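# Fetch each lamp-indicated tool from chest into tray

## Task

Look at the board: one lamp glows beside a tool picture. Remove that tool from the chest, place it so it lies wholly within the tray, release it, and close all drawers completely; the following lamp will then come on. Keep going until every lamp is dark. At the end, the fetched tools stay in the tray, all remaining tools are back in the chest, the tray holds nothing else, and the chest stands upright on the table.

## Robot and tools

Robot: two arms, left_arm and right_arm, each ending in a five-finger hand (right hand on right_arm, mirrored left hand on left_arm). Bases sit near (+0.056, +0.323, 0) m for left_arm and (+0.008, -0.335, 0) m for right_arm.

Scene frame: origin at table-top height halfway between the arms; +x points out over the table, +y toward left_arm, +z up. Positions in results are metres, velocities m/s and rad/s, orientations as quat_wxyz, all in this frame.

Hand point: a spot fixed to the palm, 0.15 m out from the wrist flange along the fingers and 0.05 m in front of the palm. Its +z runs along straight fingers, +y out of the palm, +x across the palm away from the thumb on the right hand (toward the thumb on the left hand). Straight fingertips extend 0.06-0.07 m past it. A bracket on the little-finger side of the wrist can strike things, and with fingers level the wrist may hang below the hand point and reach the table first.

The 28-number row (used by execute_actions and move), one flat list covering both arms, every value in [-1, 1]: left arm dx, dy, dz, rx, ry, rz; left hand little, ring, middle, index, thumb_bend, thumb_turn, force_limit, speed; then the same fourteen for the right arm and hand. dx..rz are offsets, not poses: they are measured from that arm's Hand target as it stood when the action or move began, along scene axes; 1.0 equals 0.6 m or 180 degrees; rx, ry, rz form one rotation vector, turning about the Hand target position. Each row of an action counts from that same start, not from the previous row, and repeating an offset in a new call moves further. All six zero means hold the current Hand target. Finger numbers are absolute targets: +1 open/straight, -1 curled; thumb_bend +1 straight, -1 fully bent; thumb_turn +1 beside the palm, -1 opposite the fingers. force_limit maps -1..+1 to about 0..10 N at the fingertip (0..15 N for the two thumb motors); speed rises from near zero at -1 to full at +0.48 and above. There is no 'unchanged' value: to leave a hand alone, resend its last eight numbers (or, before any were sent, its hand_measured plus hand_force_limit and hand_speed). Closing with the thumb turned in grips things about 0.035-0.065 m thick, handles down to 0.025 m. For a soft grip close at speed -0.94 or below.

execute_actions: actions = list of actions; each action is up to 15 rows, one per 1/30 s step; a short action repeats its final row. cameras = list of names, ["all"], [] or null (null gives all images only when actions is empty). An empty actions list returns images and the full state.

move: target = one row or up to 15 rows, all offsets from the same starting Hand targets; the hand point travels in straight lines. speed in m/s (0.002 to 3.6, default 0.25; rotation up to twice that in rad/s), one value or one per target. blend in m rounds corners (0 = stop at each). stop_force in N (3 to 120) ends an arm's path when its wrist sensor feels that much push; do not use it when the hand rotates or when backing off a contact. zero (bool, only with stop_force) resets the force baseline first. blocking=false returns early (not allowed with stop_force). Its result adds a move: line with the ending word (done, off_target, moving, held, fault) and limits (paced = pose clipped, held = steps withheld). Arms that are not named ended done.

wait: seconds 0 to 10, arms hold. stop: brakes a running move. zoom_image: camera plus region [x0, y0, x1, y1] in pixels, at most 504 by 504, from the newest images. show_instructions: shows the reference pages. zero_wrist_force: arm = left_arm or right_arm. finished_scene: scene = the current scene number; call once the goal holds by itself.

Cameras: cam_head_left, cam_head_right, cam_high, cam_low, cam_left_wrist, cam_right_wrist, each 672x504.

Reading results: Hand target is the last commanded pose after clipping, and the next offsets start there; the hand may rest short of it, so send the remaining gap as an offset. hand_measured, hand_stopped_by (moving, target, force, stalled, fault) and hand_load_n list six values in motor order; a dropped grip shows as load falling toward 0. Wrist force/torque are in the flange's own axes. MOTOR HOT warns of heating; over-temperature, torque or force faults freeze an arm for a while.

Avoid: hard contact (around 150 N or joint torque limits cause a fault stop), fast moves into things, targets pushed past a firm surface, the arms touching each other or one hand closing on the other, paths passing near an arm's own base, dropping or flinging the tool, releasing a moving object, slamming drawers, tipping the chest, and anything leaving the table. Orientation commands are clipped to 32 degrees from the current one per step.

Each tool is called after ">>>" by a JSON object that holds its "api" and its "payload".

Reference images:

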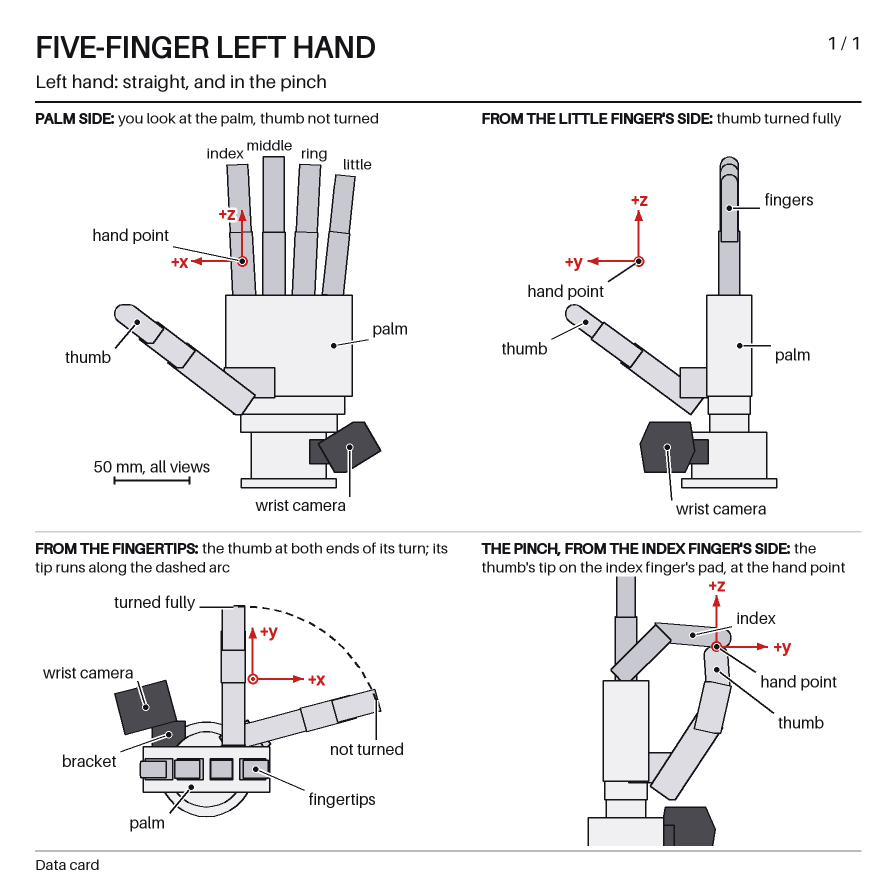

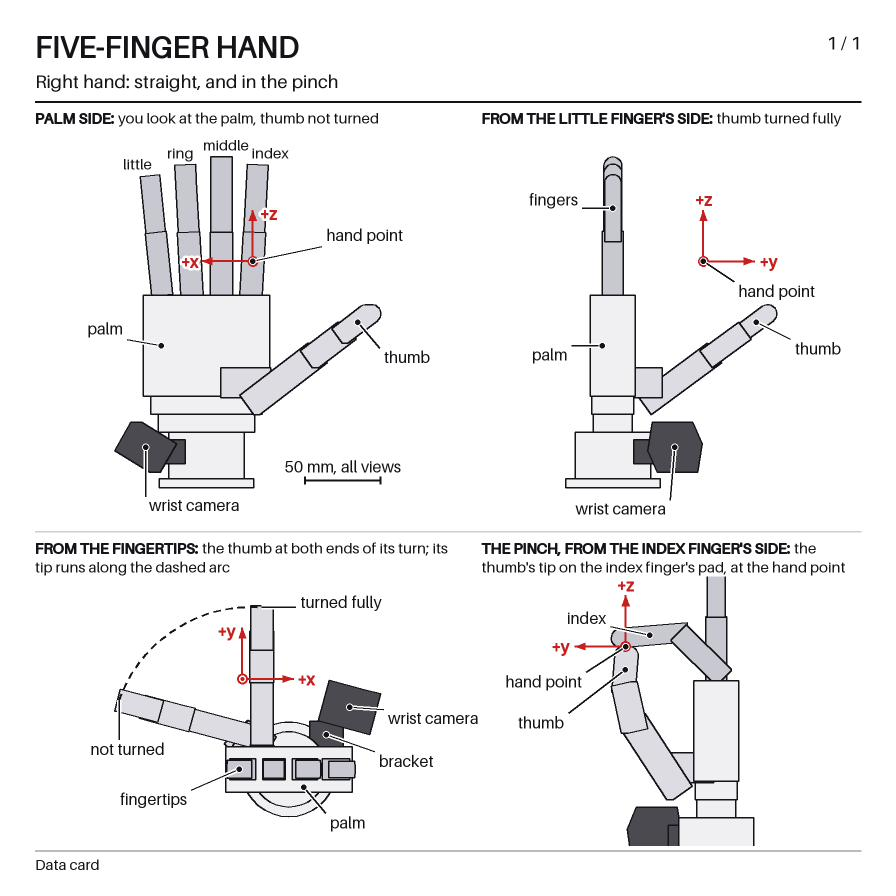

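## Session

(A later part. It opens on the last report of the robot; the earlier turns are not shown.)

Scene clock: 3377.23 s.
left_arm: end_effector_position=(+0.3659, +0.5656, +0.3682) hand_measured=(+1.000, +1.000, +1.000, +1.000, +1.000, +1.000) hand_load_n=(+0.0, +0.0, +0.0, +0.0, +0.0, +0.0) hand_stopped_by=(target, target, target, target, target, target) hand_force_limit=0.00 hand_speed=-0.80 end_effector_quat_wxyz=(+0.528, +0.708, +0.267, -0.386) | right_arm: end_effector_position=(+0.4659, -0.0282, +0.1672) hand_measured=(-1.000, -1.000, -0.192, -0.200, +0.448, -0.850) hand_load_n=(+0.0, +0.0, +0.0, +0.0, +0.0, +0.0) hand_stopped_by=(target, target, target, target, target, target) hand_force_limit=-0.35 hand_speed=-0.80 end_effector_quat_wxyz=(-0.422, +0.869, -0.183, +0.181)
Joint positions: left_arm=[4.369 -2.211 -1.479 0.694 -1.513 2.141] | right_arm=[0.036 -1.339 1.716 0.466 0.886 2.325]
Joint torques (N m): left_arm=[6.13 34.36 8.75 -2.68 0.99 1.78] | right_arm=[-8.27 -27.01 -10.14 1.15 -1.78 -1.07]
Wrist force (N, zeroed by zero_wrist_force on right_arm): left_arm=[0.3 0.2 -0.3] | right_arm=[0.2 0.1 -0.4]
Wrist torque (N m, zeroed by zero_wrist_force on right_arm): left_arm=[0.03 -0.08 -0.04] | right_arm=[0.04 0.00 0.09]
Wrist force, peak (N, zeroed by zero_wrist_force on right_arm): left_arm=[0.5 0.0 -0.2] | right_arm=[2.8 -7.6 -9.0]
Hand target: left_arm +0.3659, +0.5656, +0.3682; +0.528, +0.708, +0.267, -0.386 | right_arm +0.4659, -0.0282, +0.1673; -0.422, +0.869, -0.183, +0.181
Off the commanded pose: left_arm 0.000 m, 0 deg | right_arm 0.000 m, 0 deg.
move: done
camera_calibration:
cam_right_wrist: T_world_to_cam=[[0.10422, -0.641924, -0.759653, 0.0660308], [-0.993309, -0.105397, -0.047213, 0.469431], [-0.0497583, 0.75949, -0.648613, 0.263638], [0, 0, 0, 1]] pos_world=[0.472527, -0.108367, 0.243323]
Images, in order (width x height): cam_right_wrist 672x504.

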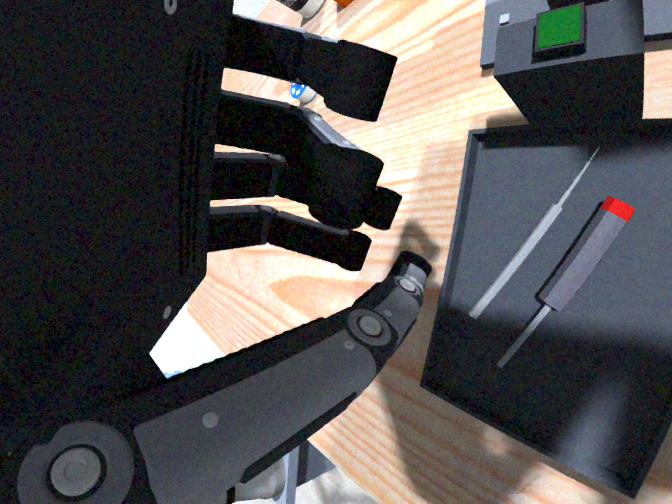

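>>> {"api": "move", "payload": {"target": [[0,0,0,0,0,0,1,1,1,1,1,1,0,-0.8,0.0568,-0.3697,0.1213,0,0,-0.3333,-1,-1,-0.8,-1,0.4,-0.8,-0.2,-0.5],[0,0,0,0,0,0,1,1,1,1,1,1,0,-0.8,-0.0648,-0.6847,0.1213,0.0641,-0.0733,-0.6657,-1,-1,-0.8,-1,0.4,-0.8,-0.2,-0.5]], "speed": 0.25, "blend": [0.04,0]}}

>>> {"api": "move", "payload": {"target": [[0,0,0,0,0,0,1,1,1,1,1,1,0,-0.8,-0.1083,-0.0967,-0.1333,0,0,0,-1,-1,-0.8,-1,0.4,-0.8,-0.2,-0.5],[0,0,0,0,0,0,1,1,1,1,1,1,0,-0.8,-0.1,-0.0967,-0.285,0,0,0,-1,-1,-0.8,-1,0.4,-0.8,-0.2,-0.5]], "speed": 0.15, "blend": [0.01,0], "cameras": ["cam_right_wrist","cam_head_left"]}}

Scene clock: 3404.23 s.
left_arm: end_effector_position=(+0.3659, +0.5656, +0.3682) hand_measured=(+1.000, +1.000, +1.000, +1.000, +1.000, +1.000) hand_load_n=(+0.0, +0.0, +0.0, +0.0, +0.0, +0.5) hand_stopped_by=(target, target, target, target, target, target) hand_force_limit=0.00 hand_speed=-0.80 end_effector_quat_wxyz=(+0.528, +0.708, +0.267, -0.386) | right_arm: end_effector_position=(+0.4270, -0.4390, +0.2400) hand_measured=(-1.000, -1.000, -0.798, -1.000, +0.400, -0.800) hand_load_n=(+0.0, +0.0, +3.0, +0.0, +0.0, +2.0) hand_stopped_by=(target, target, target, target, target, target) hand_force_limit=-0.20 hand_speed=-0.50 end_effector_quat_wxyz=(+0.141, -0.218, +0.814, -0.520)
Joint positions: left_arm=[4.369 -2.211 -1.479 0.694 -1.513 2.141] | right_arm=[-0.314 -1.714 1.971 0.314 2.25 3.528]
Joint torques (N m): left_arm=[6.64 35.15 7.82 -2.71 1.56 1.86] | right_arm=[7.59 -21.41 -17.82 -1.28 0.44 0.02]
Wrist force (N, zeroed by zero_wrist_force on right_arm): left_arm=[0.3 0.1 0.0] | right_arm=[-0.3 -0.3 -0.4]
Wrist torque (N m, zeroed by zero_wrist_force on right_arm): left_arm=[-0.01 -0.07 -0.03] | right_arm=[-0.02 0.10 0.05]
Wrist force, peak (N, zeroed by zero_wrist_force on right_arm): left_arm=[0.5 -0.3 -0.3] | right_arm=[-0.5 -0.5 -0.5]
Hand target: left_arm +0.3659, +0.5656, +0.3682; +0.528, +0.708, +0.267, -0.386 | right_arm +0.4270, -0.4390, +0.2400; +0.141, -0.218, +0.814, -0.520
Off the commanded pose: left_arm 0.000 m, 0 deg | right_arm 0.000 m, 0 deg.
move: done

Scene clock: 3406.10 s.
left_arm: end_effector_position=(+0.3659, +0.5656, +0.3682) hand_measured=(+1.000, +1.000, +1.000, +1.000, +1.000, +1.000) hand_load_n=(+0.0, +0.0, +0.0, +0.0, +0.0, +0.0) hand_stopped_by=(target, target, target, target, target, target) hand_force_limit=0.00 hand_speed=-0.80 end_effector_quat_wxyz=(+0.528, +0.708, +0.267, -0.386) | right_arm: end_effector_position=(+0.3669, -0.4969, +0.0691) hand_measured=(-1.000, -1.000, -0.798, -1.000, +0.400, -0.800) hand_load_n=(+0.0, +0.0, +2.5, +0.0, +0.5, +2.0) hand_stopped_by=(target, target, target, target, target, target) hand_force_limit=-0.20 hand_speed=-0.50 end_effector_quat_wxyz=(+0.141, -0.218, +0.814, -0.520)
Joint positions: left_arm=[4.369 -2.211 -1.479 0.694 -1.513 2.141] | right_arm=[-0.662 -1.698 2.445 -0.278 1.948 3.329]
Joint torques (N m): left_arm=[6.28 36.39 8.38 -2.71 1.2 1.8] | right_arm=[-4.44 -2.94 -20.1 -1.43 -0.74 -0.32]
Wrist force (N, zeroed by zero_wrist_force on right_arm): left_arm=[0.1 -0.2 0.0] | right_arm=[-0.1 0.0 -0.2]
Wrist torque (N m, zeroed by zero_wrist_force on right_arm): left_arm=[-0.04 -0.04 -0.04] | right_arm=[0.00 0.03 -0.03]
Wrist force, peak (N, zeroed by zero_wrist_force on right_arm): left_arm=[0.4 -0.1 -0.1] | right_arm=[-1.1 -1.1 -0.9]
Hand target: left_arm +0.3659, +0.5656, +0.3682; +0.528, +0.708, +0.267, -0.386 | right_arm +0.3670, -0.4970, +0.0690; +0.141, -0.218, +0.814, -0.520
Off the commanded pose: left_arm 0.000 m, 0 deg | right_arm 0.000 m, 0 deg.
move: done
camera_calibration:
cam_right_wrist: T_world_to_cam=[[-0.406658, 0.168124, -0.897978, 0.300351], [0.42292, 0.905902, -0.0219163, 0.298187], [0.809795, -0.388685, -0.439495, -0.349317], [0, 0, 0, 1]] pos_world=[0.278906, -0.456399, 0.12272]
Images, in order (width x height): cam_head_left 672x504, cam_right_wrist 672x504.

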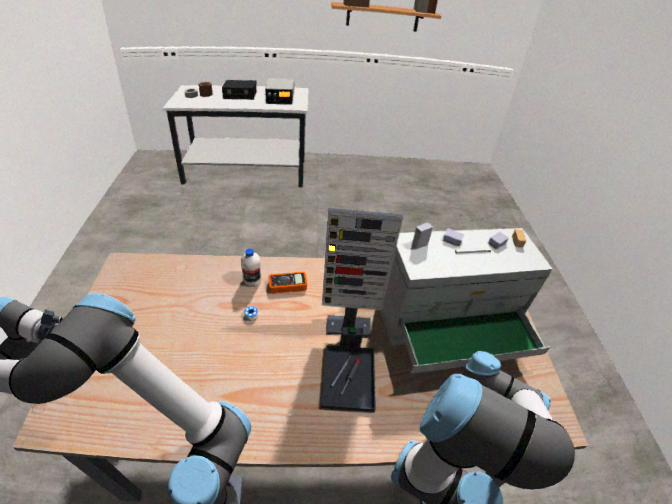

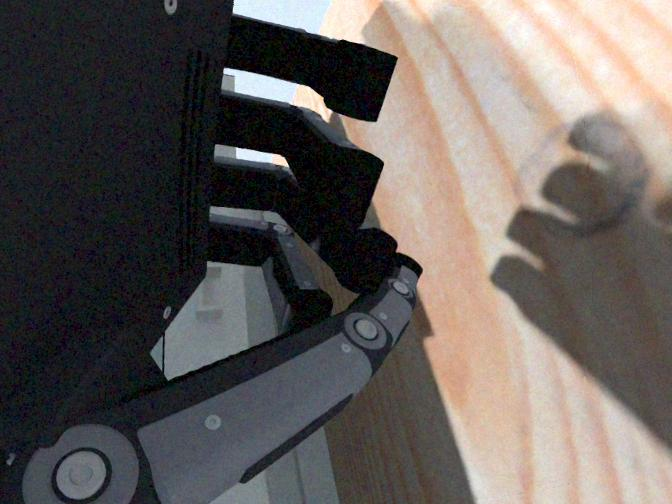

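>>> {"api": "move", "payload": {"target": [0,0,0,0,0,0,1,1,1,1,1,1,0,-0.8,0.35,0.0316,0,0,0,0,-1,-1,-0.8,-1,0.4,-0.8,-0.2,-0.5], "speed": 0.08, "stop_force": 15}}

>>> {"api": "move", "payload": {"target": [0,0,0,0,0,0,1,1,1,1,1,1,0,-0.8,0.07,0.0063,0,0,0,0,-1,-1,-0.8,-1,0.4,-0.8,-0.2,-0.5], "speed": 0.03, "stop_force": 10, "cameras": ["cam_head_left","cam_right_wrist"]}}

>>> {"api": "zoom_image", "payload": {"camera": "cam_head_left", "region": [310, 200, 410, 320]}}

Scene clock: 3416.80 s.
left_arm: end_effector_position=(+0.3659, +0.5656, +0.3682) hand_measured=(+1.000, +1.000, +1.000, +1.000, +1.000, +1.000) hand_load_n=(+0.0, +0.0, +0.0, +0.0, +0.0, +0.0) hand_stopped_by=(target, target, target, target, target, target) hand_force_limit=0.00 hand_speed=-0.80 end_effector_quat_wxyz=(+0.528, +0.708, +0.267, -0.386) | right_arm: end_effector_position=(+0.5770, -0.4780, +0.0690) hand_measured=(-1.000, -1.000, -0.798, -1.000, +0.400, -0.800) hand_load_n=(+0.0, +0.0, +2.5, +0.0, +0.5, +2.0) hand_stopped_by=(target, target, target, target, target, target) hand_force_limit=-0.20 hand_speed=-0.50 end_effector_quat_wxyz=(+0.141, -0.218, +0.814, -0.520)
Joint positions: left_arm=[4.369 -2.211 -1.479 0.694 -1.513 2.141] | right_arm=[-0.305 -1.17 1.832 -0.088 2.258 3.534]
Joint torques (N m): left_arm=[5.56 35.5 8.27 -2.72 1.39 2.05] | right_arm=[-7.14 -33.16 -8.76 -2.17 -1.48 -2.07]
Wrist force (N, zeroed by zero_wrist_force on right_arm): left_arm=[0.1 0.1 -0.1] | right_arm=[-0.1 -0.4 -0.3]
Wrist torque (N m, zeroed by zero_wrist_force on right_arm): left_arm=[0.00 -0.04 -0.04] | right_arm=[-0.04 0.08 -0.05]
Wrist force, peak (N, zeroed by zero_wrist_force on right_arm): left_arm=[0.5 0.1 0.0] | right_arm=[6.6 1.0 -4.1]
Hand target: left_arm +0.3659, +0.5656, +0.3682; +0.528, +0.708, +0.267, -0.386 | right_arm +0.5770, -0.4780, +0.0690; +0.141, -0.218, +0.814, -0.520
Off the commanded pose: left_arm 0.000 m, 0 deg | right_arm 0.000 m, 0 deg.
move: done

Scene clock: 3418.63 s.
left_arm: end_effector_position=(+0.3659, +0.5656, +0.3682) hand_measured=(+1.000, +1.000, +1.000, +1.000, +1.000, +1.000) hand_load_n=(+0.0, +0.0, +0.0, +0.0, +0.0, +0.0) hand_stopped_by=(target, target, target, target, target, target) hand_force_limit=0.00 hand_speed=-0.80 end_effector_quat_wxyz=(+0.528, +0.708, +0.267, -0.386) | right_arm: end_effector_position=(+0.5999, -0.4760, +0.0690) hand_measured=(-1.000, -1.000, -0.798, -1.000, +0.400, -0.800) hand_load_n=(+0.0, +0.0, +2.5, -0.5, +0.5, +2.0) hand_stopped_by=(target, target, target, target, target, target) hand_force_limit=-0.20 hand_speed=-0.50 end_effector_quat_wxyz=(+0.141, -0.218, +0.814, -0.520)
Joint positions: left_arm=[4.369 -2.211 -1.479 0.694 -1.513 2.141] | right_arm=[-0.287 -1.122 1.759 -0.054 2.273 3.547]
Joint torques (N m): left_arm=[4.52 35.99 8.16 -2.61 1.32 1.73] | right_arm=[-5 -26.94 -28.33 1.42 -0.21 -1.83]
Wrist force (N, zeroed by zero_wrist_force on right_arm): left_arm=[0.4 0.1 0.1] | right_arm=[5.9 0.7 -3.6]
Wrist torque (N m, zeroed by zero_wrist_force on right_arm): left_arm=[0.00 -0.09 -0.03] | right_arm=[0.16 -0.03 0.30]
Wrist force, peak (N, zeroed by zero_wrist_force on right_arm): left_arm=[0.5 0.0 -0.3] | right_arm=[21.2 1.6 -15.8]
Hand target: left_arm +0.3659, +0.5656, +0.3682; +0.528, +0.708, +0.267, -0.386 | right_arm +0.5999, -0.4760, +0.0690; +0.141, -0.218, +0.814, -0.520 (not the last commanded pose)
Off the commanded pose: left_arm 0.000 m, 0 deg | right_arm 0.019 m, 0 deg.
move: contact (right_arm)
camera_calibration:
cam_right_wrist: T_world_to_cam=[[-0.406523, 0.167911, -0.898078, 0.391399], [0.422908, 0.905904, -0.0220584, 0.180781], [0.809869, -0.388771, -0.439282, -0.529896], [0, 0, 0, 1]] pos_world=[0.511806, -0.435499, 0.122721]
Images, in order (width x height): cam_head_left 672x504, cam_right_wrist 672x504.

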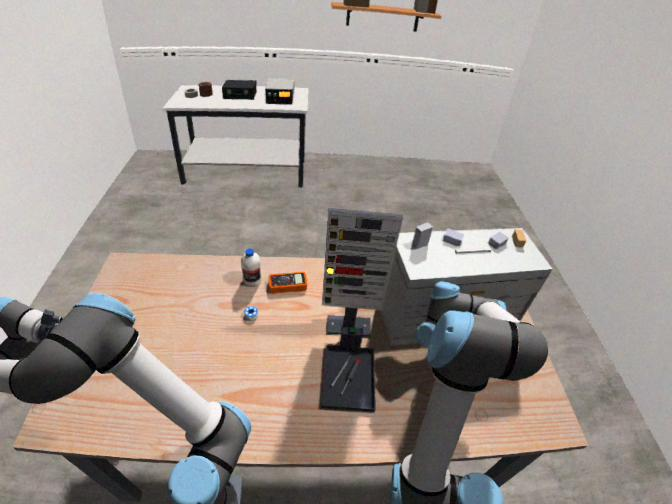

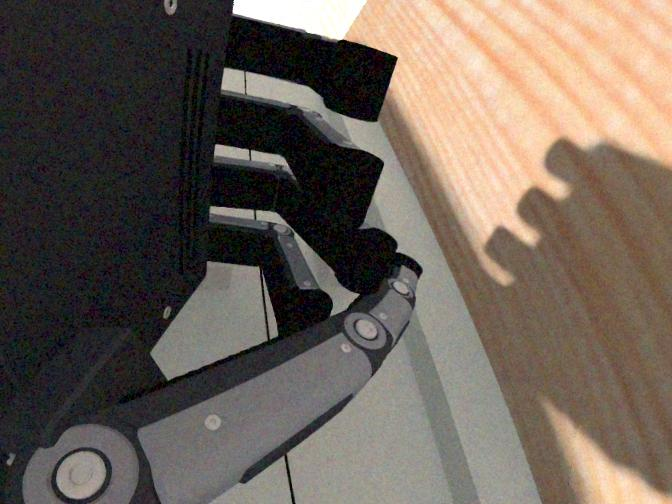

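Scaled by 4.200.

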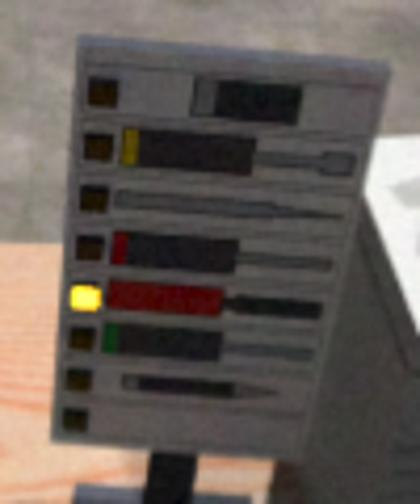

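>>> {"api": "move", "payload": {"target": [[0,0,0,0,0,0,1,1,1,1,1,1,0,-0.8,-0.15,-0.0135,0,0,0,0,-1,-1,-0.8,-1,0.4,-0.8,-0.2,-0.5],[0,0,0,0,0,0,1,1,1,1,1,1,0,-0.8,-0.2165,0.0433,0.3183,0,0,0,-1,-1,-0.8,-1,0.4,-0.8,-0.2,-0.5],[0,0,0,0,0,0,1,1,1,1,1,1,0,-0.8,-0.2165,0.0433,0.3183,0.1527,-0.4782,-0.1073,-1,-1,-1,0.35,0.4,-0.72,-0.2,-0.5]], "speed": 0.25, "cameras": ["cam_right_wrist"]}}

Scene clock: 3470.53 s.
left_arm: end_effector_position=(+0.3659, +0.5656, +0.3682) hand_measured=(+1.000, +1.000, +1.000, +1.000, +1.000, +1.000) hand_load_n=(+0.0, +0.0, +0.0, +0.0, +0.0, +0.0) hand_stopped_by=(target, target, target, target, target, target) hand_force_limit=0.00 hand_speed=-0.80 end_effector_quat_wxyz=(+0.528, +0.708, +0.267, -0.386) | right_arm: end_effector_position=(+0.4700, -0.4500, +0.2600) hand_measured=(-1.000, -1.000, -1.000, +0.350, +0.400, -0.720) hand_load_n=(+0.0, +0.0, +0.0, -0.5, +0.0, +0.0) hand_stopped_by=(target, target, target, target, target, target) hand_force_limit=-0.20 hand_speed=-0.50 end_effector_quat_wxyz=(+0.613, +0.352, +0.613, -0.353)
Joint positions: left_arm=[4.369 -2.211 -1.479 0.694 -1.513 2.141] | right_arm=[-0.263 -1.654 2.369 -0.716 2.385 4.71]
Joint torques (N m): left_arm=[5.39 35.93 8.78 -2.78 1.29 1.6] | right_arm=[-7.37 -16.65 -24.67 -3.18 0.3 2.14]
Wrist force (N, zeroed by zero_wrist_force on right_arm): left_arm=[0.2 -0.1 0.0] | right_arm=[-1.1 -0.2 0.2]
Wrist torque (N m, zeroed by zero_wrist_force on right_arm): left_arm=[-0.03 -0.06 -0.03] | right_arm=[-0.07 0.16 0.04]
Wrist force, peak (N, zeroed by zero_wrist_force on right_arm): left_arm=[0.5 0.0 -0.3] | right_arm=[6.1 0.7 -3.7]
Hand target: left_arm +0.3659, +0.5656, +0.3682; +0.528, +0.708, +0.267, -0.386 | right_arm +0.4700, -0.4500, +0.2600; +0.613, +0.352, +0.613, -0.353
Off the commanded pose: left_arm 0.000 m, 0 deg | right_arm 0.000 m, 0 deg.
move: done
camera_calibration:
cam_right_wrist: T_world_to_cam=[[0.86016, 0.431816, -0.271404, -0.133766], [-0.0291128, 0.572841, 0.819149, 0.0601208], [0.509193, -0.696698, 0.505306, -0.573542], [0, 0, 0, 1]] pos_world=[0.408854, -0.376263, 0.204262]
Images, in order (width x height): cam_right_wrist 672x504.

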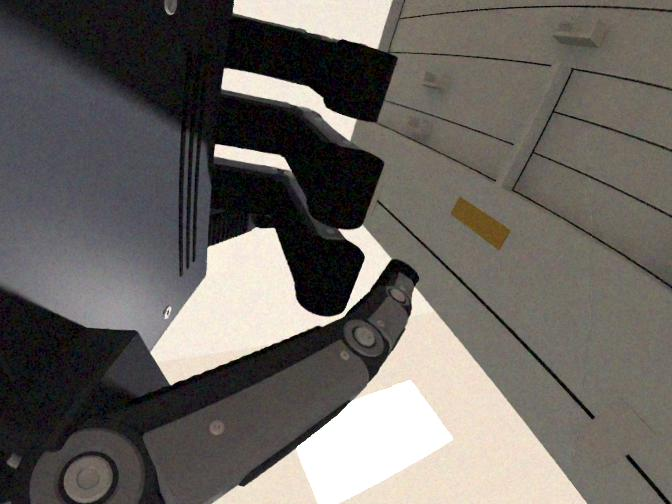

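>>> {"api": "move", "payload": {"target": [[0,0,0,0,0,0,1,1,1,1,1,1,0,-0.8,0.1217,0.1383,-0.0792,0,0,0,-1,-1,-1,0.35,0.4,-0.72,-0.2,-0.5],[0,0,0,0,0,0,1,1,1,1,1,1,0,-0.8,0.1883,0.1445,-0.0792,0,0,0,-1,-1,-1,0.35,0.4,-0.72,-0.2,-0.5]], "speed": [0.15,0.05], "stop_force": 6, "cameras": ["cam_right_wrist"]}}

Scene clock: 3482.93 s.
left_arm: end_effector_position=(+0.3659, +0.5656, +0.3682) hand_measured=(+1.000, +1.000, +1.000, +1.000, +1.000, +1.000) hand_load_n=(+0.0, +0.0, +0.0, +0.0, +0.0, +0.0) hand_stopped_by=(target, target, target, target, target, target) hand_force_limit=0.00 hand_speed=-0.80 end_effector_quat_wxyz=(+0.528, +0.708, +0.267, -0.386) | right_arm: end_effector_position=(+0.5829, -0.3633, +0.2125) hand_measured=(-1.000, -1.000, -1.000, +0.350, +0.400, -0.720) hand_load_n=(+0.0, +0.0, +0.0, +0.0, +0.0, +0.0) hand_stopped_by=(target, target, target, target, target, target) hand_force_limit=-0.20 hand_speed=-0.50 end_effector_quat_wxyz=(+0.613, +0.352, +0.613, -0.353)
Joint positions: left_arm=[4.369 -2.211 -1.479 0.694 -1.513 2.141] | right_arm=[0.026 -1.247 2.056 -0.811 2.674 4.71]
Joint torques (N m): left_arm=[6.53 35.28 8.79 -2.85 1.24 1.85] | right_arm=[1.21 -34.59 -2.57 -3.26 -0.13 2.04]
Wrist force (N, zeroed by zero_wrist_force on right_arm): left_arm=[0.2 0.1 -0.4] | right_arm=[-1.2 -0.2 -0.1]
Wrist torque (N m, zeroed by zero_wrist_force on right_arm): left_arm=[0.02 -0.07 -0.04] | right_arm=[-0.06 0.15 0.02]
Wrist force, peak (N, zeroed by zero_wrist_force on right_arm): left_arm=[0.6 0.0 0.0] | right_arm=[-1.8 -1.4 0.4]
Hand target: left_arm +0.3659, +0.5656, +0.3682; +0.528, +0.708, +0.267, -0.386 | right_arm +0.5829, -0.3633, +0.2125; +0.613, +0.352, +0.613, -0.353
Off the commanded pose: left_arm 0.000 m, 0 deg | right_arm 0.000 m, 0 deg.
move: done
camera_calibration:
cam_right_wrist: T_world_to_cam=[[0.86016, 0.431816, -0.271404, -0.281236], [-0.0291128, 0.572841, 0.819149, 0.0527339], [0.509193, -0.696698, 0.505306, -0.546573], [0, 0, 0, 1]] pos_world=[0.521754, -0.289563, 0.156662]
Images, in order (width x height): cam_right_wrist 672x504.

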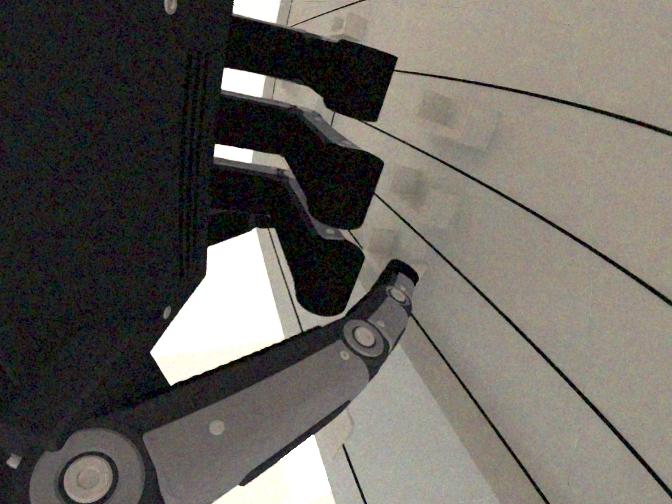

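>>> {"api": "zoom_image", "payload": {"camera": "cam_right_wrist", "region": [320, 60, 560, 330]}}

Scaled by 1.867 from the camera's 672x504 image, which has a finer 960x720 frame.

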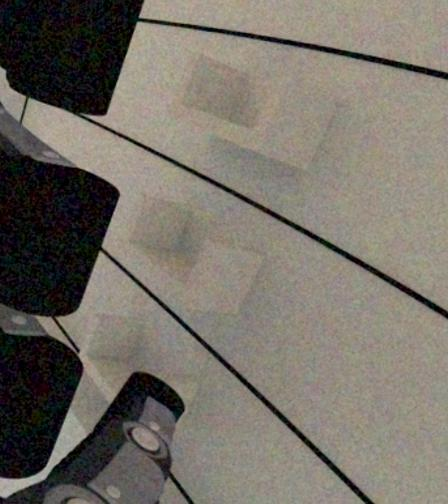

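>>> {"api": "execute_actions", "payload": {"actions": [], "cameras": ["cam_right_wrist","cam_head_left"]}}

Scene clock: 3542.40 s.
left_arm: end_effector_position=(+0.3659, +0.5656, +0.3682) hand_measured=(+1.000, +1.000, +1.000, +1.000, +1.000, +1.000) hand_load_n=(+0.5, +0.0, +0.0, +0.0, +0.0, +0.0) hand_stopped_by=(target, target, target, target, target, target) hand_force_limit=0.00 hand_speed=-0.80 end_effector_quat_wxyz=(+0.528, +0.708, +0.267, -0.386) | right_arm: end_effector_position=(+0.5829, -0.3633, +0.2125) hand_measured=(-1.000, -1.000, -1.000, +0.350, +0.400, -0.720) hand_load_n=(+0.0, +0.0, +0.0, +0.0, +0.0, +0.0) hand_stopped_by=(target, target, target, target, target, target) hand_force_limit=-0.20 hand_speed=-0.50 end_effector_quat_wxyz=(+0.613, +0.352, +0.613, -0.353)
Joint positions: left_arm=[4.369 -2.211 -1.479 0.694 -1.513 2.141] | right_arm=[0.026 -1.247 2.056 -0.811 2.674 4.71]
Joint velocities: within noise
Joint torques (N m): left_arm=[5.91 35.09 9.04 -2.87 1.31 1.84] | right_arm=[-4.8 -34.37 -2.17 -3.29 -0.42 2.04]
Wrist force (N, zeroed by zero_wrist_force on right_arm): left_arm=[0.2 0.0 -0.1] | right_arm=[-1.2 -0.2 0.3]
Wrist torque (N m, zeroed by zero_wrist_force on right_arm): left_arm=[-0.01 -0.06 -0.04] | right_arm=[-0.08 0.13 0.02]
Wrist force, peak (N, zeroed by zero_wrist_force on right_arm): left_arm=[0.5 0.2 -0.1] | right_arm=[-1.4 -0.2 0.2]
Hand target: left_arm +0.3659, +0.5656, +0.3682; +0.528, +0.708, +0.267, -0.386 | right_arm +0.5829, -0.3633, +0.2125; +0.613, +0.352, +0.613, -0.353
Off the commanded pose: left_arm 0.000 m, 0 deg | right_arm 0.000 m, 0 deg.
camera_calibration:
cam_right_wrist: T_world_to_cam=[[0.86016, 0.431816, -0.271404, -0.281322], [-0.0291128, 0.572841, 0.819149, 0.0527368], [0.509193, -0.696698, 0.505306, -0.546624], [0, 0, 0, 1]] pos_world=[0.521854, -0.289563, 0.156662]
Images, in order (width x height): cam_head_left 672x504, cam_right_wrist 672x504.

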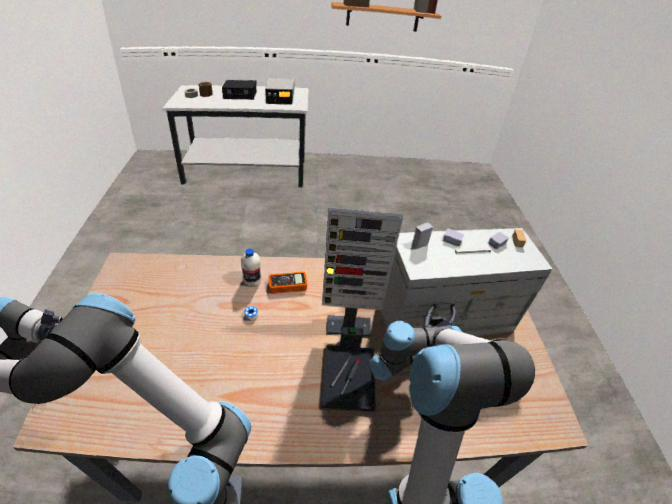

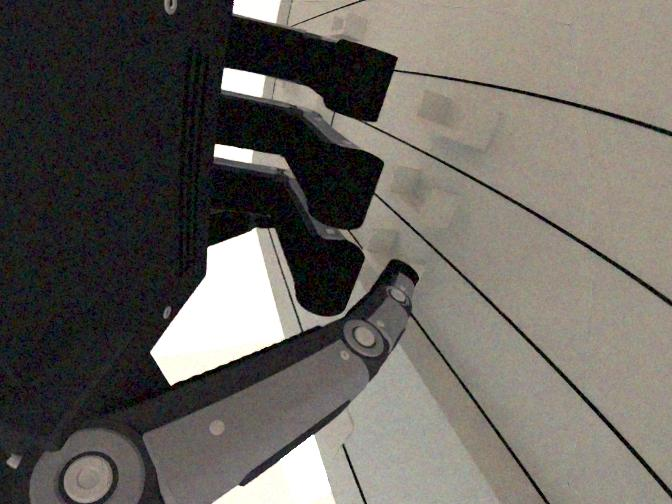

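>>> {"api": "zoom_image", "payload": {"camera": "cam_right_wrist", "region": [320, 60, 540, 340]}}

>>> {"api": "zoom_image", "payload": {"camera": "cam_head_left", "region": [310, 200, 410, 320]}}

Scaled by 1.800 from the camera's 672x504 image, which has a finer 960x720 frame.

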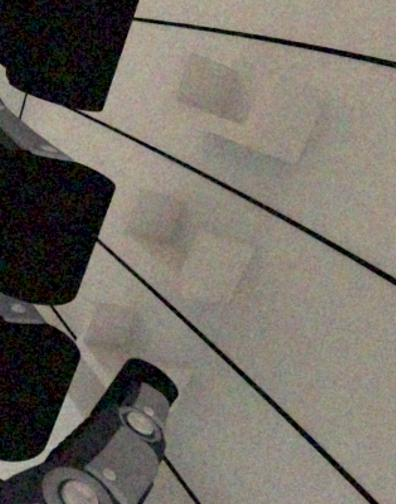

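Scaled by 4.200.

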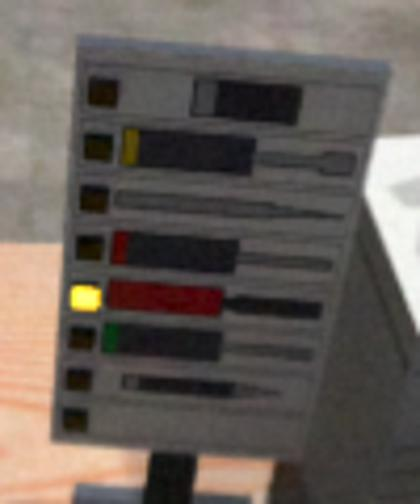

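>>> {"api": "move", "payload": {"target": [0,0,0,0,0,0,1,1,1,1,1,1,0,-0.8, 0.0266,0.0024,0,0,0,0,-1,-1,-1,0.35,0.4,-0.72,-0.2,-0.5], "speed": 0.02, "stop_force": 5, "cameras": ["cam_right_wrist"]}}

Scene clock: 3554.60 s.
left_arm: end_effector_position=(+0.3659, +0.5656, +0.3682) hand_measured=(+1.000, +1.000, +1.000, +1.000, +1.000, +1.000) hand_load_n=(+0.0, +0.0, +0.0, +0.0, +0.0, +0.5) hand_stopped_by=(target, target, target, target, target, target) hand_force_limit=0.00 hand_speed=-0.80 end_effector_quat_wxyz=(+0.528, +0.708, +0.267, -0.386) | right_arm: end_effector_position=(+0.5941, -0.3623, +0.2125) hand_measured=(-1.000, -1.000, -1.000, +0.350, +0.402, -0.720) hand_load_n=(+0.0, +0.0, +0.0, +0.0, +4.0, -0.5) hand_stopped_by=(target, target, target, target, target, target) hand_force_limit=-0.20 hand_speed=-0.50 end_effector_quat_wxyz=(+0.613, +0.352, +0.613, -0.353)
Joint positions: left_arm=[4.369 -2.211 -1.479 0.694 -1.513 2.141] | right_arm=[0.026 -1.226 2.025 -0.801 2.675 4.71]
Joint torques (N m): left_arm=[6.31 35.9 9.7 -2.81 1.29 1.74] | right_arm=[-8.83 -30.04 -4.37 -3.39 -1.06 -0.94]
Wrist force (N, zeroed by zero_wrist_force on right_arm): left_arm=[0.3 0.1 0.0] | right_arm=[-1.5 1.4 -4.0]
Wrist torque (N m, zeroed by zero_wrist_force on right_arm): left_arm=[-0.01 -0.07 -0.03] | right_arm=[-0.17 0.11 -0.01]
Wrist force, peak (N, zeroed by zero_wrist_force on right_arm): left_arm=[0.5 0.1 -0.2] | right_arm=[-1.6 -7.0 -14.8]
Hand target: left_arm +0.3659, +0.5656, +0.3682; +0.528, +0.708, +0.267, -0.386 | right_arm +0.5941, -0.3623, +0.2125; +0.613, +0.352, +0.613, -0.353 (not the last commanded pose)
Off the commanded pose: left_arm 0.000 m, 0 deg | right_arm 0.005 m, 0 deg.
move: contact (right_arm)
camera_calibration:
cam_right_wrist: T_world_to_cam=[[0.860158, 0.431864, -0.271333, -0.29127], [-0.0291859, 0.572803, 0.819173, 0.0524298], [0.509192, -0.696699, 0.505306, -0.55163], [0, 0, 0, 1]] pos_world=[0.532954, -0.288563, 0.156761]
Images, in order (width x height): cam_right_wrist 672x504.

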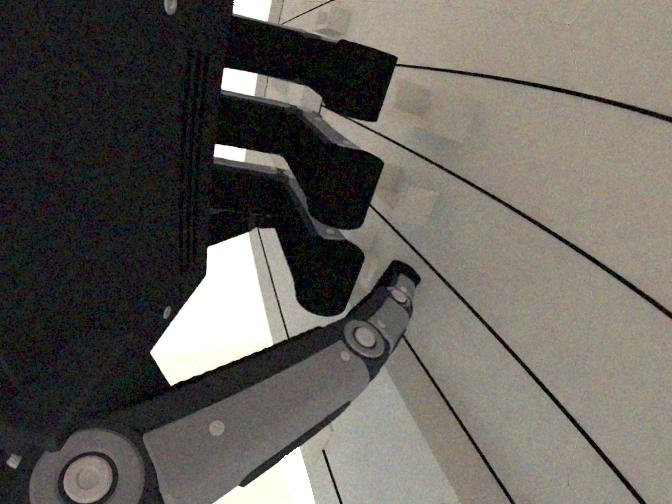

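>>> {"api": "move", "payload": {"target": [0,0,0,0,0,0,1,1,1,1,1,1,0,-0.8, -0.0025,-0.0002,0,0,0,0,-1,-1,-1,0.35,0.4,-0.72,-0.2,-0.5], "speed": 0.02}}

>>> {"api": "move", "payload": {"target": [0,0,0,0,0,0,1,1,1,1,1,1,0,-0.8, 0,0,0,0,0,0,-1,-1,-1,-0.5,0.4,-0.72,-0.2,-0.75], "speed": 0.02, "cameras": ["cam_right_wrist"]}}

Scene clock: 3562.03 s.
left_arm: end_effector_position=(+0.3659, +0.5656, +0.3682) hand_measured=(+1.000, +1.000, +1.000, +1.000, +1.000, +1.000) hand_load_n=(+0.0, +0.0, +0.0, +0.0, +0.0, +0.0) hand_stopped_by=(target, target, target, target, target, target) hand_force_limit=0.00 hand_speed=-0.80 end_effector_quat_wxyz=(+0.528, +0.708, +0.267, -0.386) | right_arm: end_effector_position=(+0.5926, -0.3624, +0.2125) hand_measured=(-1.000, -1.000, -1.000, +0.350, +0.402, -0.720) hand_load_n=(+0.0, +0.0, +0.0, -0.5, +4.0, -0.5) hand_stopped_by=(target, target, target, target, target, target) hand_force_limit=-0.20 hand_speed=-0.50 end_effector_quat_wxyz=(+0.613, +0.352, +0.613, -0.353)
Joint positions: left_arm=[4.369 -2.211 -1.479 0.694 -1.513 2.141] | right_arm=[0.026 -1.229 2.03 -0.802 2.674 4.71]
Joint torques (N m): left_arm=[4.58 35.73 9.35 -2.81 1.41 1.69] | right_arm=[-8.69 -31.64 -6.4 -2.93 -1.01 -0.35]
Wrist force (N, zeroed by zero_wrist_force on right_arm): left_arm=[0.3 -0.1 -0.1] | right_arm=[-1.5 2.2 -2.8]
Wrist torque (N m, zeroed by zero_wrist_force on right_arm): left_arm=[-0.03 -0.07 -0.03] | right_arm=[-0.13 0.14 0.00]
Wrist force, peak (N, zeroed by zero_wrist_force on right_arm): left_arm=[0.4 0.1 -0.3] | right_arm=[-1.8 1.7 -4.1]
Hand target: left_arm +0.3659, +0.5656, +0.3682; +0.528, +0.708, +0.267, -0.386 | right_arm +0.5926, -0.3624, +0.2125; +0.613, +0.352, +0.613, -0.353
Off the commanded pose: left_arm 0.000 m, 0 deg | right_arm 0.000 m, 0 deg.
move: done

Scene clock: 3562.80 s.
left_arm: end_effector_position=(+0.3659, +0.5656, +0.3682) hand_measured=(+1.000, +1.000, +1.000, +1.000, +1.000, +1.000) hand_load_n=(+0.0, +0.0, +0.0, +0.0, +0.0, +0.0) hand_stopped_by=(target, target, target, target, target, target) hand_force_limit=0.00 hand_speed=-0.80 end_effector_quat_wxyz=(+0.528, +0.708, +0.267, -0.386) | right_arm: end_effector_position=(+0.5926, -0.3624, +0.2125) hand_measured=(-1.000, -1.000, -1.000, +0.008, +0.402, -0.720) hand_load_n=(+0.0, +0.0, +0.0, +5.0, +4.5, -0.5) hand_stopped_by=(target, target, target, force, target, target) hand_force_limit=-0.20 hand_speed=-0.75 end_effector_quat_wxyz=(+0.613, +0.352, +0.613, -0.353)
Joint positions: left_arm=[4.369 -2.211 -1.479 0.694 -1.513 2.141] | right_arm=[0.026 -1.229 2.03 -0.802 2.674 4.71]
Joint torques (N m): left_arm=[6.48 35.85 9.59 -2.96 1.28 2] | right_arm=[-4.9 -22.38 -22.52 -1.48 -0.48 -0.55]
Wrist force (N, zeroed by zero_wrist_force on right_arm): left_arm=[0.0 -0.1 0.0] | right_arm=[-1.4 0.4 1.0]
Wrist torque (N m, zeroed by zero_wrist_force on right_arm): left_arm=[-0.02 -0.03 -0.05] | right_arm=[-0.15 0.09 0.02]
Wrist force, peak (N, zeroed by zero_wrist_force on right_arm): left_arm=[0.4 0.1 0.1] | right_arm=[-1.4 2.4 -2.9]
Hand target: left_arm +0.3659, +0.5656, +0.3682; +0.528, +0.708, +0.267, -0.386 | right_arm +0.5926, -0.3624, +0.2125; +0.613, +0.352, +0.613, -0.353
Off the commanded pose: left_arm 0.000 m, 0 deg | right_arm 0.000 m, 0 deg.
move: done
camera_calibration:
cam_right_wrist: T_world_to_cam=[[0.860201, 0.431804, -0.271291, -0.289968], [-0.0291865, 0.572805, 0.819172, 0.0525836], [0.509119, -0.696735, 0.505331, -0.55093], [0, 0, 0, 1]] pos_world=[0.531454, -0.288763, 0.156661]
Images, in order (width x height): cam_right_wrist 672x504.

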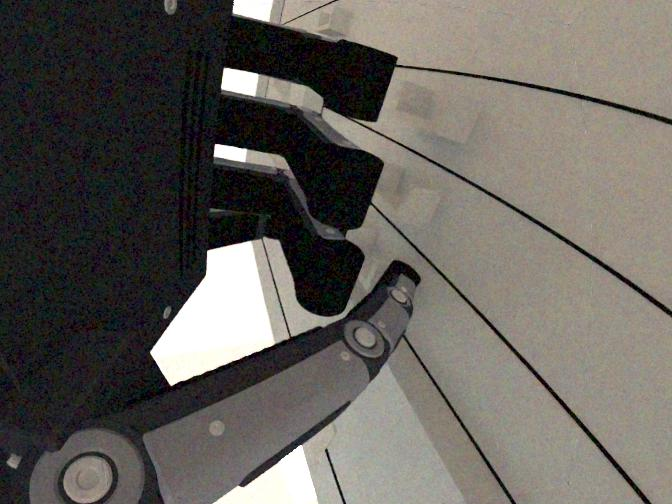

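>>> {"api": "move", "payload": {"target": [0,0,0,0,0,0,1,1,1,1,1,1,0,-0.8, 0.0003,-0.0033,0,0,0,0,-1,-1,-1,-0.55,0.4,-0.72,0.4,-0.75], "speed": 0.01}}

Scene clock: 3568.27 s.
left_arm: end_effector_position=(+0.3659, +0.5656, +0.3682) hand_measured=(+1.000, +1.000, +1.000, +1.000, +1.000, +1.000) hand_load_n=(+0.0, +0.0, +0.0, +0.0, +0.0, +0.0) hand_stopped_by=(target, target, target, target, target, target) hand_force_limit=0.00 hand_speed=-0.80 end_effector_quat_wxyz=(+0.528, +0.708, +0.267, -0.386) | right_arm: end_effector_position=(+0.5928, -0.3644, +0.2125) hand_measured=(-1.000, -1.000, -1.000, -0.006, +0.404, -0.720) hand_load_n=(+0.0, -0.5, +0.0, +1.5, +15.5, -1.5) hand_stopped_by=(target, target, target, force, target, target) hand_force_limit=0.40 hand_speed=-0.75 end_effector_quat_wxyz=(+0.613, +0.352, +0.613, -0.353)
Joint positions: left_arm=[4.369 -2.211 -1.479 0.694 -1.513 2.141] | right_arm=[0.022 -1.23 2.031 -0.803 2.67 4.71]
Joint torques (N m): left_arm=[6.26 35.52 8.45 -2.76 1.38 1.69] | right_arm=[-13.7 -35.2 -4.71 -3.44 2.11 0.34]
Wrist force (N, zeroed by zero_wrist_force on right_arm): left_arm=[0.2 0.1 0.0] | right_arm=[-0.4 5.8 -16.2]
Wrist torque (N m, zeroed by zero_wrist_force on right_arm): left_arm=[0.00 -0.06 -0.04] | right_arm=[-0.33 0.05 0.00]
Wrist force, peak (N, zeroed by zero_wrist_force on right_arm): left_arm=[0.6 0.2 0.1] | right_arm=[-0.5 5.8 -16.3]
Hand target: left_arm +0.3659, +0.5656, +0.3682; +0.528, +0.708, +0.267, -0.386 | right_arm +0.5928, -0.3644, +0.2125; +0.613, +0.352, +0.613, -0.353
Off the commanded pose: left_arm 0.000 m, 0 deg | right_arm 0.000 m, 0 deg.
move: done

>>> {"api": "move", "payload": {"target": [0,0,0,0,0,0,1,1,1,1,1,1,0,-0.8, -0.0005,0.0022,0,0,0,0,-1,-1,-1,-0.55,0.4,-0.72,0.4,-0.75], "speed": 0.01}}

>>> {"api": "move", "payload": {"target": [0,0,0,0,0,0,1,1,1,1,1,1,0,-0.8, 0,0,0,0,0,0,-1,-1,-1,-0.6,0.4,-0.72,0.4,-0.75], "speed": 0.01}}

Scene clock: 3577.20 s.
left_arm: end_effector_position=(+0.3659, +0.5656, +0.3682) hand_measured=(+1.000, +1.000, +1.000, +1.000, +1.000, +1.000) hand_load_n=(+0.0, +0.0, +0.0, +0.0, -0.5, +0.0) hand_stopped_by=(target, target, target, target, target, target) hand_force_limit=0.00 hand_speed=-0.80 end_effector_quat_wxyz=(+0.528, +0.708, +0.267, -0.386) | right_arm: end_effector_position=(+0.5924, -0.3631, +0.2125) hand_measured=(-1.000, -1.000, -1.000, -0.006, +0.404, -0.720) hand_load_n=(+0.0, +0.0, +0.0, +7.0, +10.0, -1.0) hand_stopped_by=(target, target, target, force, target, target) hand_force_limit=0.40 hand_speed=-0.75 end_effector_quat_wxyz=(+0.613, +0.352, +0.613, -0.353)
Joint positions: left_arm=[4.369 -2.211 -1.479 0.694 -1.513 2.141] | right_arm=[0.025 -1.229 2.03 -0.802 2.673 4.71]
Joint torques (N m): left_arm=[5.01 34.99 8.8 -2.73 1.2 1.76] | right_arm=[4.1 -23.21 -23.23 1.54 0.37 1.88]
Wrist force (N, zeroed by zero_wrist_force on right_arm): left_arm=[0.1 0.1 -0.2] | right_arm=[-0.1 0.5 -0.1]
Wrist torque (N m, zeroed by zero_wrist_force on right_arm): left_arm=[0.01 -0.05 -0.04] | right_arm=[-0.08 0.10 0.02]
Wrist force, peak (N, zeroed by zero_wrist_force on right_arm): left_arm=[0.5 0.0 -0.2] | right_arm=[-0.5 5.9 -16.5]
Hand target: left_arm +0.3659, +0.5656, +0.3682; +0.528, +0.708, +0.267, -0.386 | right_arm +0.5925, -0.3631, +0.2125; +0.613, +0.352, +0.613, -0.353
Off the commanded pose: left_arm 0.000 m, 0 deg | right_arm 0.000 m, 0 deg.
move: done

Scene clock: 3577.70 s.
left_arm: end_effector_position=(+0.3659, +0.5656, +0.3682) hand_measured=(+1.000, +1.000, +1.000, +1.000, +1.000, +1.000) hand_load_n=(+0.0, +0.0, +0.0, +0.0, +0.0, +0.0) hand_stopped_by=(target, target, target, target, target, target) hand_force_limit=0.00 hand_speed=-0.80 end_effector_quat_wxyz=(+0.528, +0.708, +0.267, -0.386) | right_arm: end_effector_position=(+0.5925, -0.3631, +0.2125) hand_measured=(-1.000, -1.000, -1.000, -0.014, +0.404, -0.720) hand_load_n=(+0.0, +0.0, +0.0, +11.0, +10.0, -1.0) hand_stopped_by=(target, target, target, force, target, target) hand_force_limit=0.40 hand_speed=-0.75 end_effector_quat_wxyz=(+0.613, +0.352, +0.613, -0.353)
Joint positions: left_arm=[4.369 -2.211 -1.479 0.694 -1.513 2.141] | right_arm=[0.025 -1.229 2.03 -0.802 2.673 4.71]
Joint torques (N m): left_arm=[5.76 35.42 8.78 -2.76 1.39 1.92] | right_arm=[4.36 -21.58 -22.1 1.71 -0.95 1.45]
Wrist force (N, zeroed by zero_wrist_force on right_arm): left_arm=[0.3 0.1 0.1] | right_arm=[-0.1 -0.6 3.1]
Wrist torque (N m, zeroed by zero_wrist_force on right_arm): left_arm=[0.00 -0.08 -0.03] | right_arm=[-0.04 0.10 0.02]
Wrist force, peak (N, zeroed by zero_wrist_force on right_arm): left_arm=[0.5 -0.1 -0.2] | right_arm=[-0.2 -1.2 3.6]
Hand target: left_arm +0.3659, +0.5656, +0.3682; +0.528, +0.708, +0.267, -0.386 | right_arm +0.5925, -0.3631, +0.2125; +0.613, +0.352, +0.613, -0.353
Off the commanded pose: left_arm 0.000 m, 0 deg | right_arm 0.000 m, 0 deg.
move: done

Good grip. Pull.

>>> {"api": "move", "payload": {"target": [0,0,0,0,0,0,1,1,1,1,1,1,0,-0.8, -0.18,-0.0162,0,0,0,0,-1,-1,-1,-0.6,0.4,-0.72,0.4,-0.75], "speed": 0.05, "stop_force": 15, "cameras": ["cam_right_wrist","cam_head_right"]}}

Scene clock: 3584.40 s.
left_arm: end_effector_position=(+0.3659, +0.5656, +0.3682) hand_measured=(+1.000, +1.000, +1.000, +1.000, +1.000, +1.000) hand_load_n=(+0.0, +0.0, +0.0, +0.0, +0.0, +0.0) hand_stopped_by=(target, target, target, target, target, target) hand_force_limit=0.00 hand_speed=-0.80 end_effector_quat_wxyz=(+0.528, +0.708, +0.267, -0.386) | right_arm: end_effector_position=(+0.4845, -0.3728, +0.2125) hand_measured=(-1.000, -1.000, -1.000, -0.008, +0.400, -0.720) hand_load_n=(+0.0, +0.0, +0.0, +21.0, +0.0, +0.0) hand_stopped_by=(target, target, target, force, target, target) hand_force_limit=0.40 hand_speed=-0.75 end_effector_quat_wxyz=(+0.613, +0.352, +0.613, -0.353)
Joint positions: left_arm=[4.369 -2.211 -1.479 0.694 -1.513 2.141] | right_arm=[0.014 -1.439 2.32 -0.882 2.662 4.71]
Joint torques (N m): left_arm=[4.71 34.76 9.51 -2.75 1.18 1.8] | right_arm=[14.72 -13.59 -25.59 1.28 -2.86 -1.7]
Wrist force (N, zeroed by zero_wrist_force on right_arm): left_arm=[0.2 -0.1 0.0] | right_arm=[2.6 -10.6 19.5]
Wrist torque (N m, zeroed by zero_wrist_force on right_arm): left_arm=[-0.03 -0.06 -0.03] | right_arm=[0.04 0.18 0.03]
Wrist force, peak (N, zeroed by zero_wrist_force on right_arm): left_arm=[0.4 0.4 -0.4] | right_arm=[1.9 -8.7 20.6]
Hand target: left_arm +0.3659, +0.5656, +0.3682; +0.528, +0.708, +0.267, -0.386 | right_arm +0.4845, -0.3728, +0.2125; +0.613, +0.352, +0.613, -0.353
Off the commanded pose: left_arm 0.000 m, 0 deg | right_arm 0.000 m, 0 deg.
move: done
camera_calibration:
cam_right_wrist: T_world_to_cam=[[0.860201, 0.431804, -0.271291, -0.192489], [-0.0291865, 0.572805, 0.819172, 0.0553858], [0.509119, -0.696735, 0.505331, -0.50314], [0, 0, 0, 1]] pos_world=[0.423354, -0.299163, 0.156661]
Images, in order (width x height): cam_head_right 672x504, cam_right_wrist 672x504.

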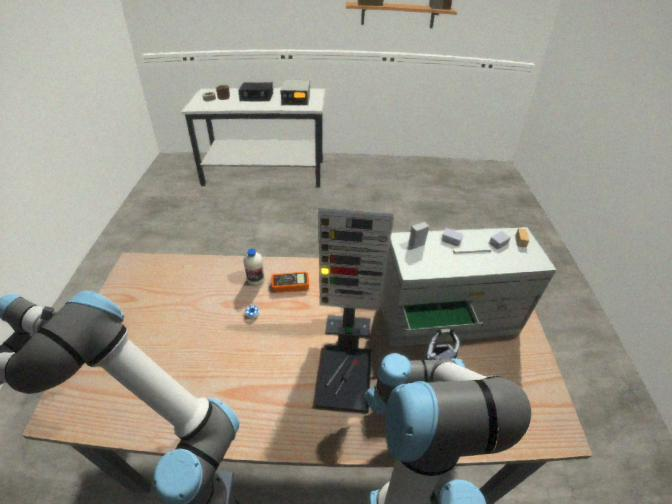

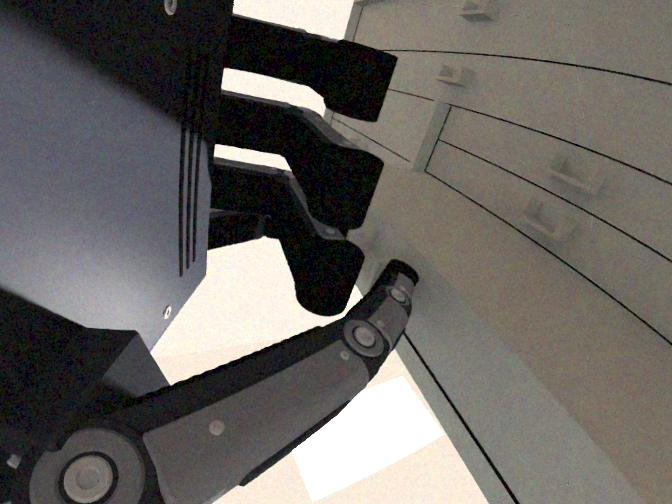

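>>> {"api": "zoom_image", "payload": {"camera": "cam_head_right", "region": [390, 280, 500, 360]}}

>>> {"api": "move", "payload": {"target": [0,0,0,0,0,0,1,1,1,1,1,1,0,-0.8, 0.0004,-0.0042,0,0,0,0,-1,-1,-1,-0.6,0.4,-0.72,0.4,-0.75], "speed": 0.02}}

>>> {"api": "move", "payload": {"target": [0,0,0,0,0,0,1,1,1,1,1,1,0,-0.8, -0.15,-0.0135,0,0,0,0,-1,-1,-1,-0.6,0.4,-0.72,0.4,-0.75], "speed": 0.05, "stop_force": 15, "cameras": ["cam_right_wrist","cam_head_right"]}}

Scaled by 4.582.

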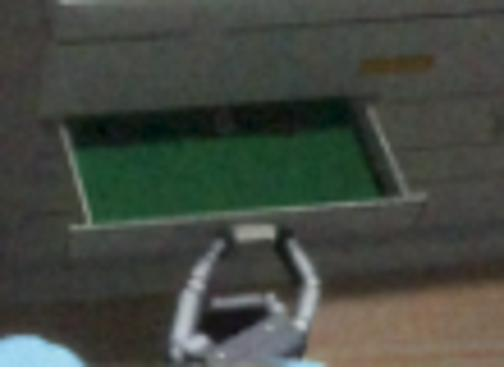

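Scene clock: 3596.10 s.
left_arm: end_effector_position=(+0.3659, +0.5656, +0.3682) hand_measured=(+1.000, +1.000, +1.000, +1.000, +1.000, +1.000) hand_load_n=(+0.0, +0.0, +0.0, +0.0, +0.0, +0.0) hand_stopped_by=(target, target, target, target, target, target) hand_force_limit=0.00 hand_speed=-0.80 end_effector_quat_wxyz=(+0.528, +0.708, +0.267, -0.386) | right_arm: end_effector_position=(+0.4847, -0.3753, +0.2125) hand_measured=(-1.000, -1.000, -1.000, -0.010, +0.402, -0.720) hand_load_n=(+0.0, +0.0, +0.0, +8.0, +10.0, -1.5) hand_stopped_by=(target, target, target, force, target, target) hand_force_limit=0.40 hand_speed=-0.75 end_effector_quat_wxyz=(+0.613, +0.352, +0.613, -0.353)
Joint positions: left_arm=[4.369 -2.211 -1.479 0.694 -1.513 2.141] | right_arm=[0.006 -1.441 2.322 -0.883 2.654 4.71]
Joint torques (N m): left_arm=[6.36 36.02 8.69 -2.86 1.33 1.77] | right_arm=[-2.03 -24.7 -3.26 -3.57 1.15 -0.13]
Wrist force (N, zeroed by zero_wrist_force on right_arm): left_arm=[0.1 0.0 0.1] | right_arm=[-0.3 1.7 -5.8]
Wrist torque (N m, zeroed by zero_wrist_force on right_arm): left_arm=[-0.02 -0.05 -0.04] | right_arm=[-0.25 0.08 0.00]
Wrist force, peak (N, zeroed by zero_wrist_force on right_arm): left_arm=[0.4 0.2 -0.2] | right_arm=[2.7 -10.7 19.7]
Hand target: left_arm +0.3659, +0.5656, +0.3682; +0.528, +0.708, +0.267, -0.386 | right_arm +0.4847, -0.3753, +0.2125; +0.613, +0.352, +0.613, -0.353
Off the commanded pose: left_arm 0.000 m, 0 deg | right_arm 0.000 m, 0 deg.
move: done

Scene clock: 3598.90 s.
left_arm: end_effector_position=(+0.3659, +0.5656, +0.3682) hand_measured=(+1.000, +1.000, +1.000, +1.000, +1.000, +1.000) hand_load_n=(+0.0, +0.0, +0.0, +0.0, +0.0, +0.0) hand_stopped_by=(target, target, target, target, target, target) hand_force_limit=0.00 hand_speed=-0.80 end_effector_quat_wxyz=(+0.528, +0.708, +0.267, -0.386) | right_arm: end_effector_position=(+0.3947, -0.3834, +0.2125) hand_measured=(-1.000, -1.000, -1.000, -0.012, +0.400, -0.720) hand_load_n=(+0.0, +0.0, +0.0, +0.0, +0.0, +0.0) hand_stopped_by=(target, target, target, force, target, target) hand_force_limit=0.40 hand_speed=-0.75 end_effector_quat_wxyz=(+0.613, +0.352, +0.613, -0.353)
Joint positions: left_arm=[4.369 -2.211 -1.479 0.694 -1.513 2.141] | right_arm=[-0.015 -1.654 2.544 -0.891 2.633 4.71]
Joint torques (N m): left_arm=[6.16 35.97 9.27 -3.01 1.23 1.95] | right_arm=[5.56 -3.33 -23.4 -2.82 0.61 -1.53]
Wrist force (N, zeroed by zero_wrist_force on right_arm): left_arm=[0.3 -0.1 0.0] | right_arm=[-1.3 -0.4 0.5]
Wrist torque (N m, zeroed by zero_wrist_force on right_arm): left_arm=[-0.04 -0.07 -0.02] | right_arm=[-0.12 0.14 -0.02]
Wrist force, peak (N, zeroed by zero_wrist_force on right_arm): left_arm=[0.5 -0.2 0.1] | right_arm=[-0.2 -5.2 14.1]
Hand target: left_arm +0.3659, +0.5656, +0.3682; +0.528, +0.708, +0.267, -0.386 | right_arm +0.3947, -0.3834, +0.2125; +0.613, +0.352, +0.613, -0.353
Off the commanded pose: left_arm 0.000 m, 0 deg | right_arm 0.000 m, 0 deg.
move: done
camera_calibration:
cam_right_wrist: T_world_to_cam=[[0.860201, 0.431804, -0.271291, -0.110666], [-0.0291865, 0.572805, 0.819172, 0.0588365], [0.509119, -0.696735, 0.505331, -0.464807], [0, 0, 0, 1]] pos_world=[0.333554, -0.309763, 0.156661]
Images, in order (width x height): cam_head_right 672x504, cam_right_wrist 672x504.

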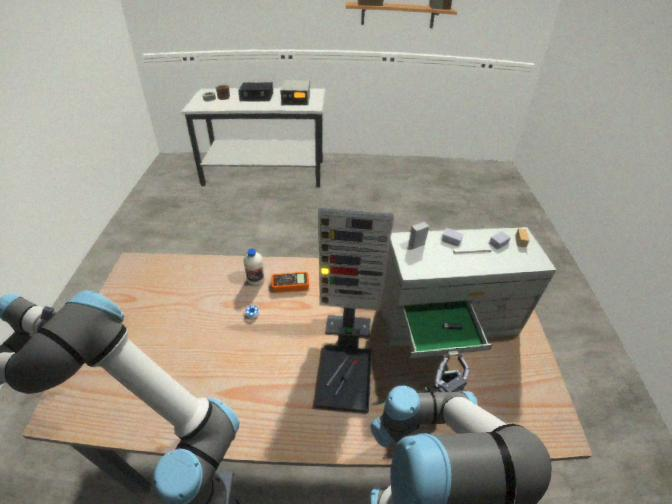

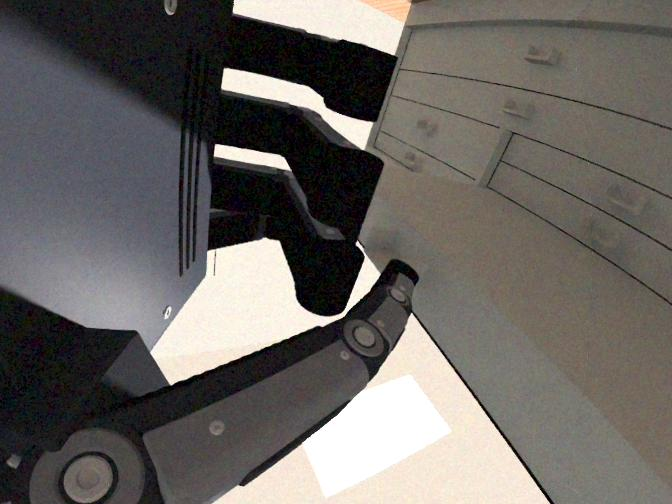

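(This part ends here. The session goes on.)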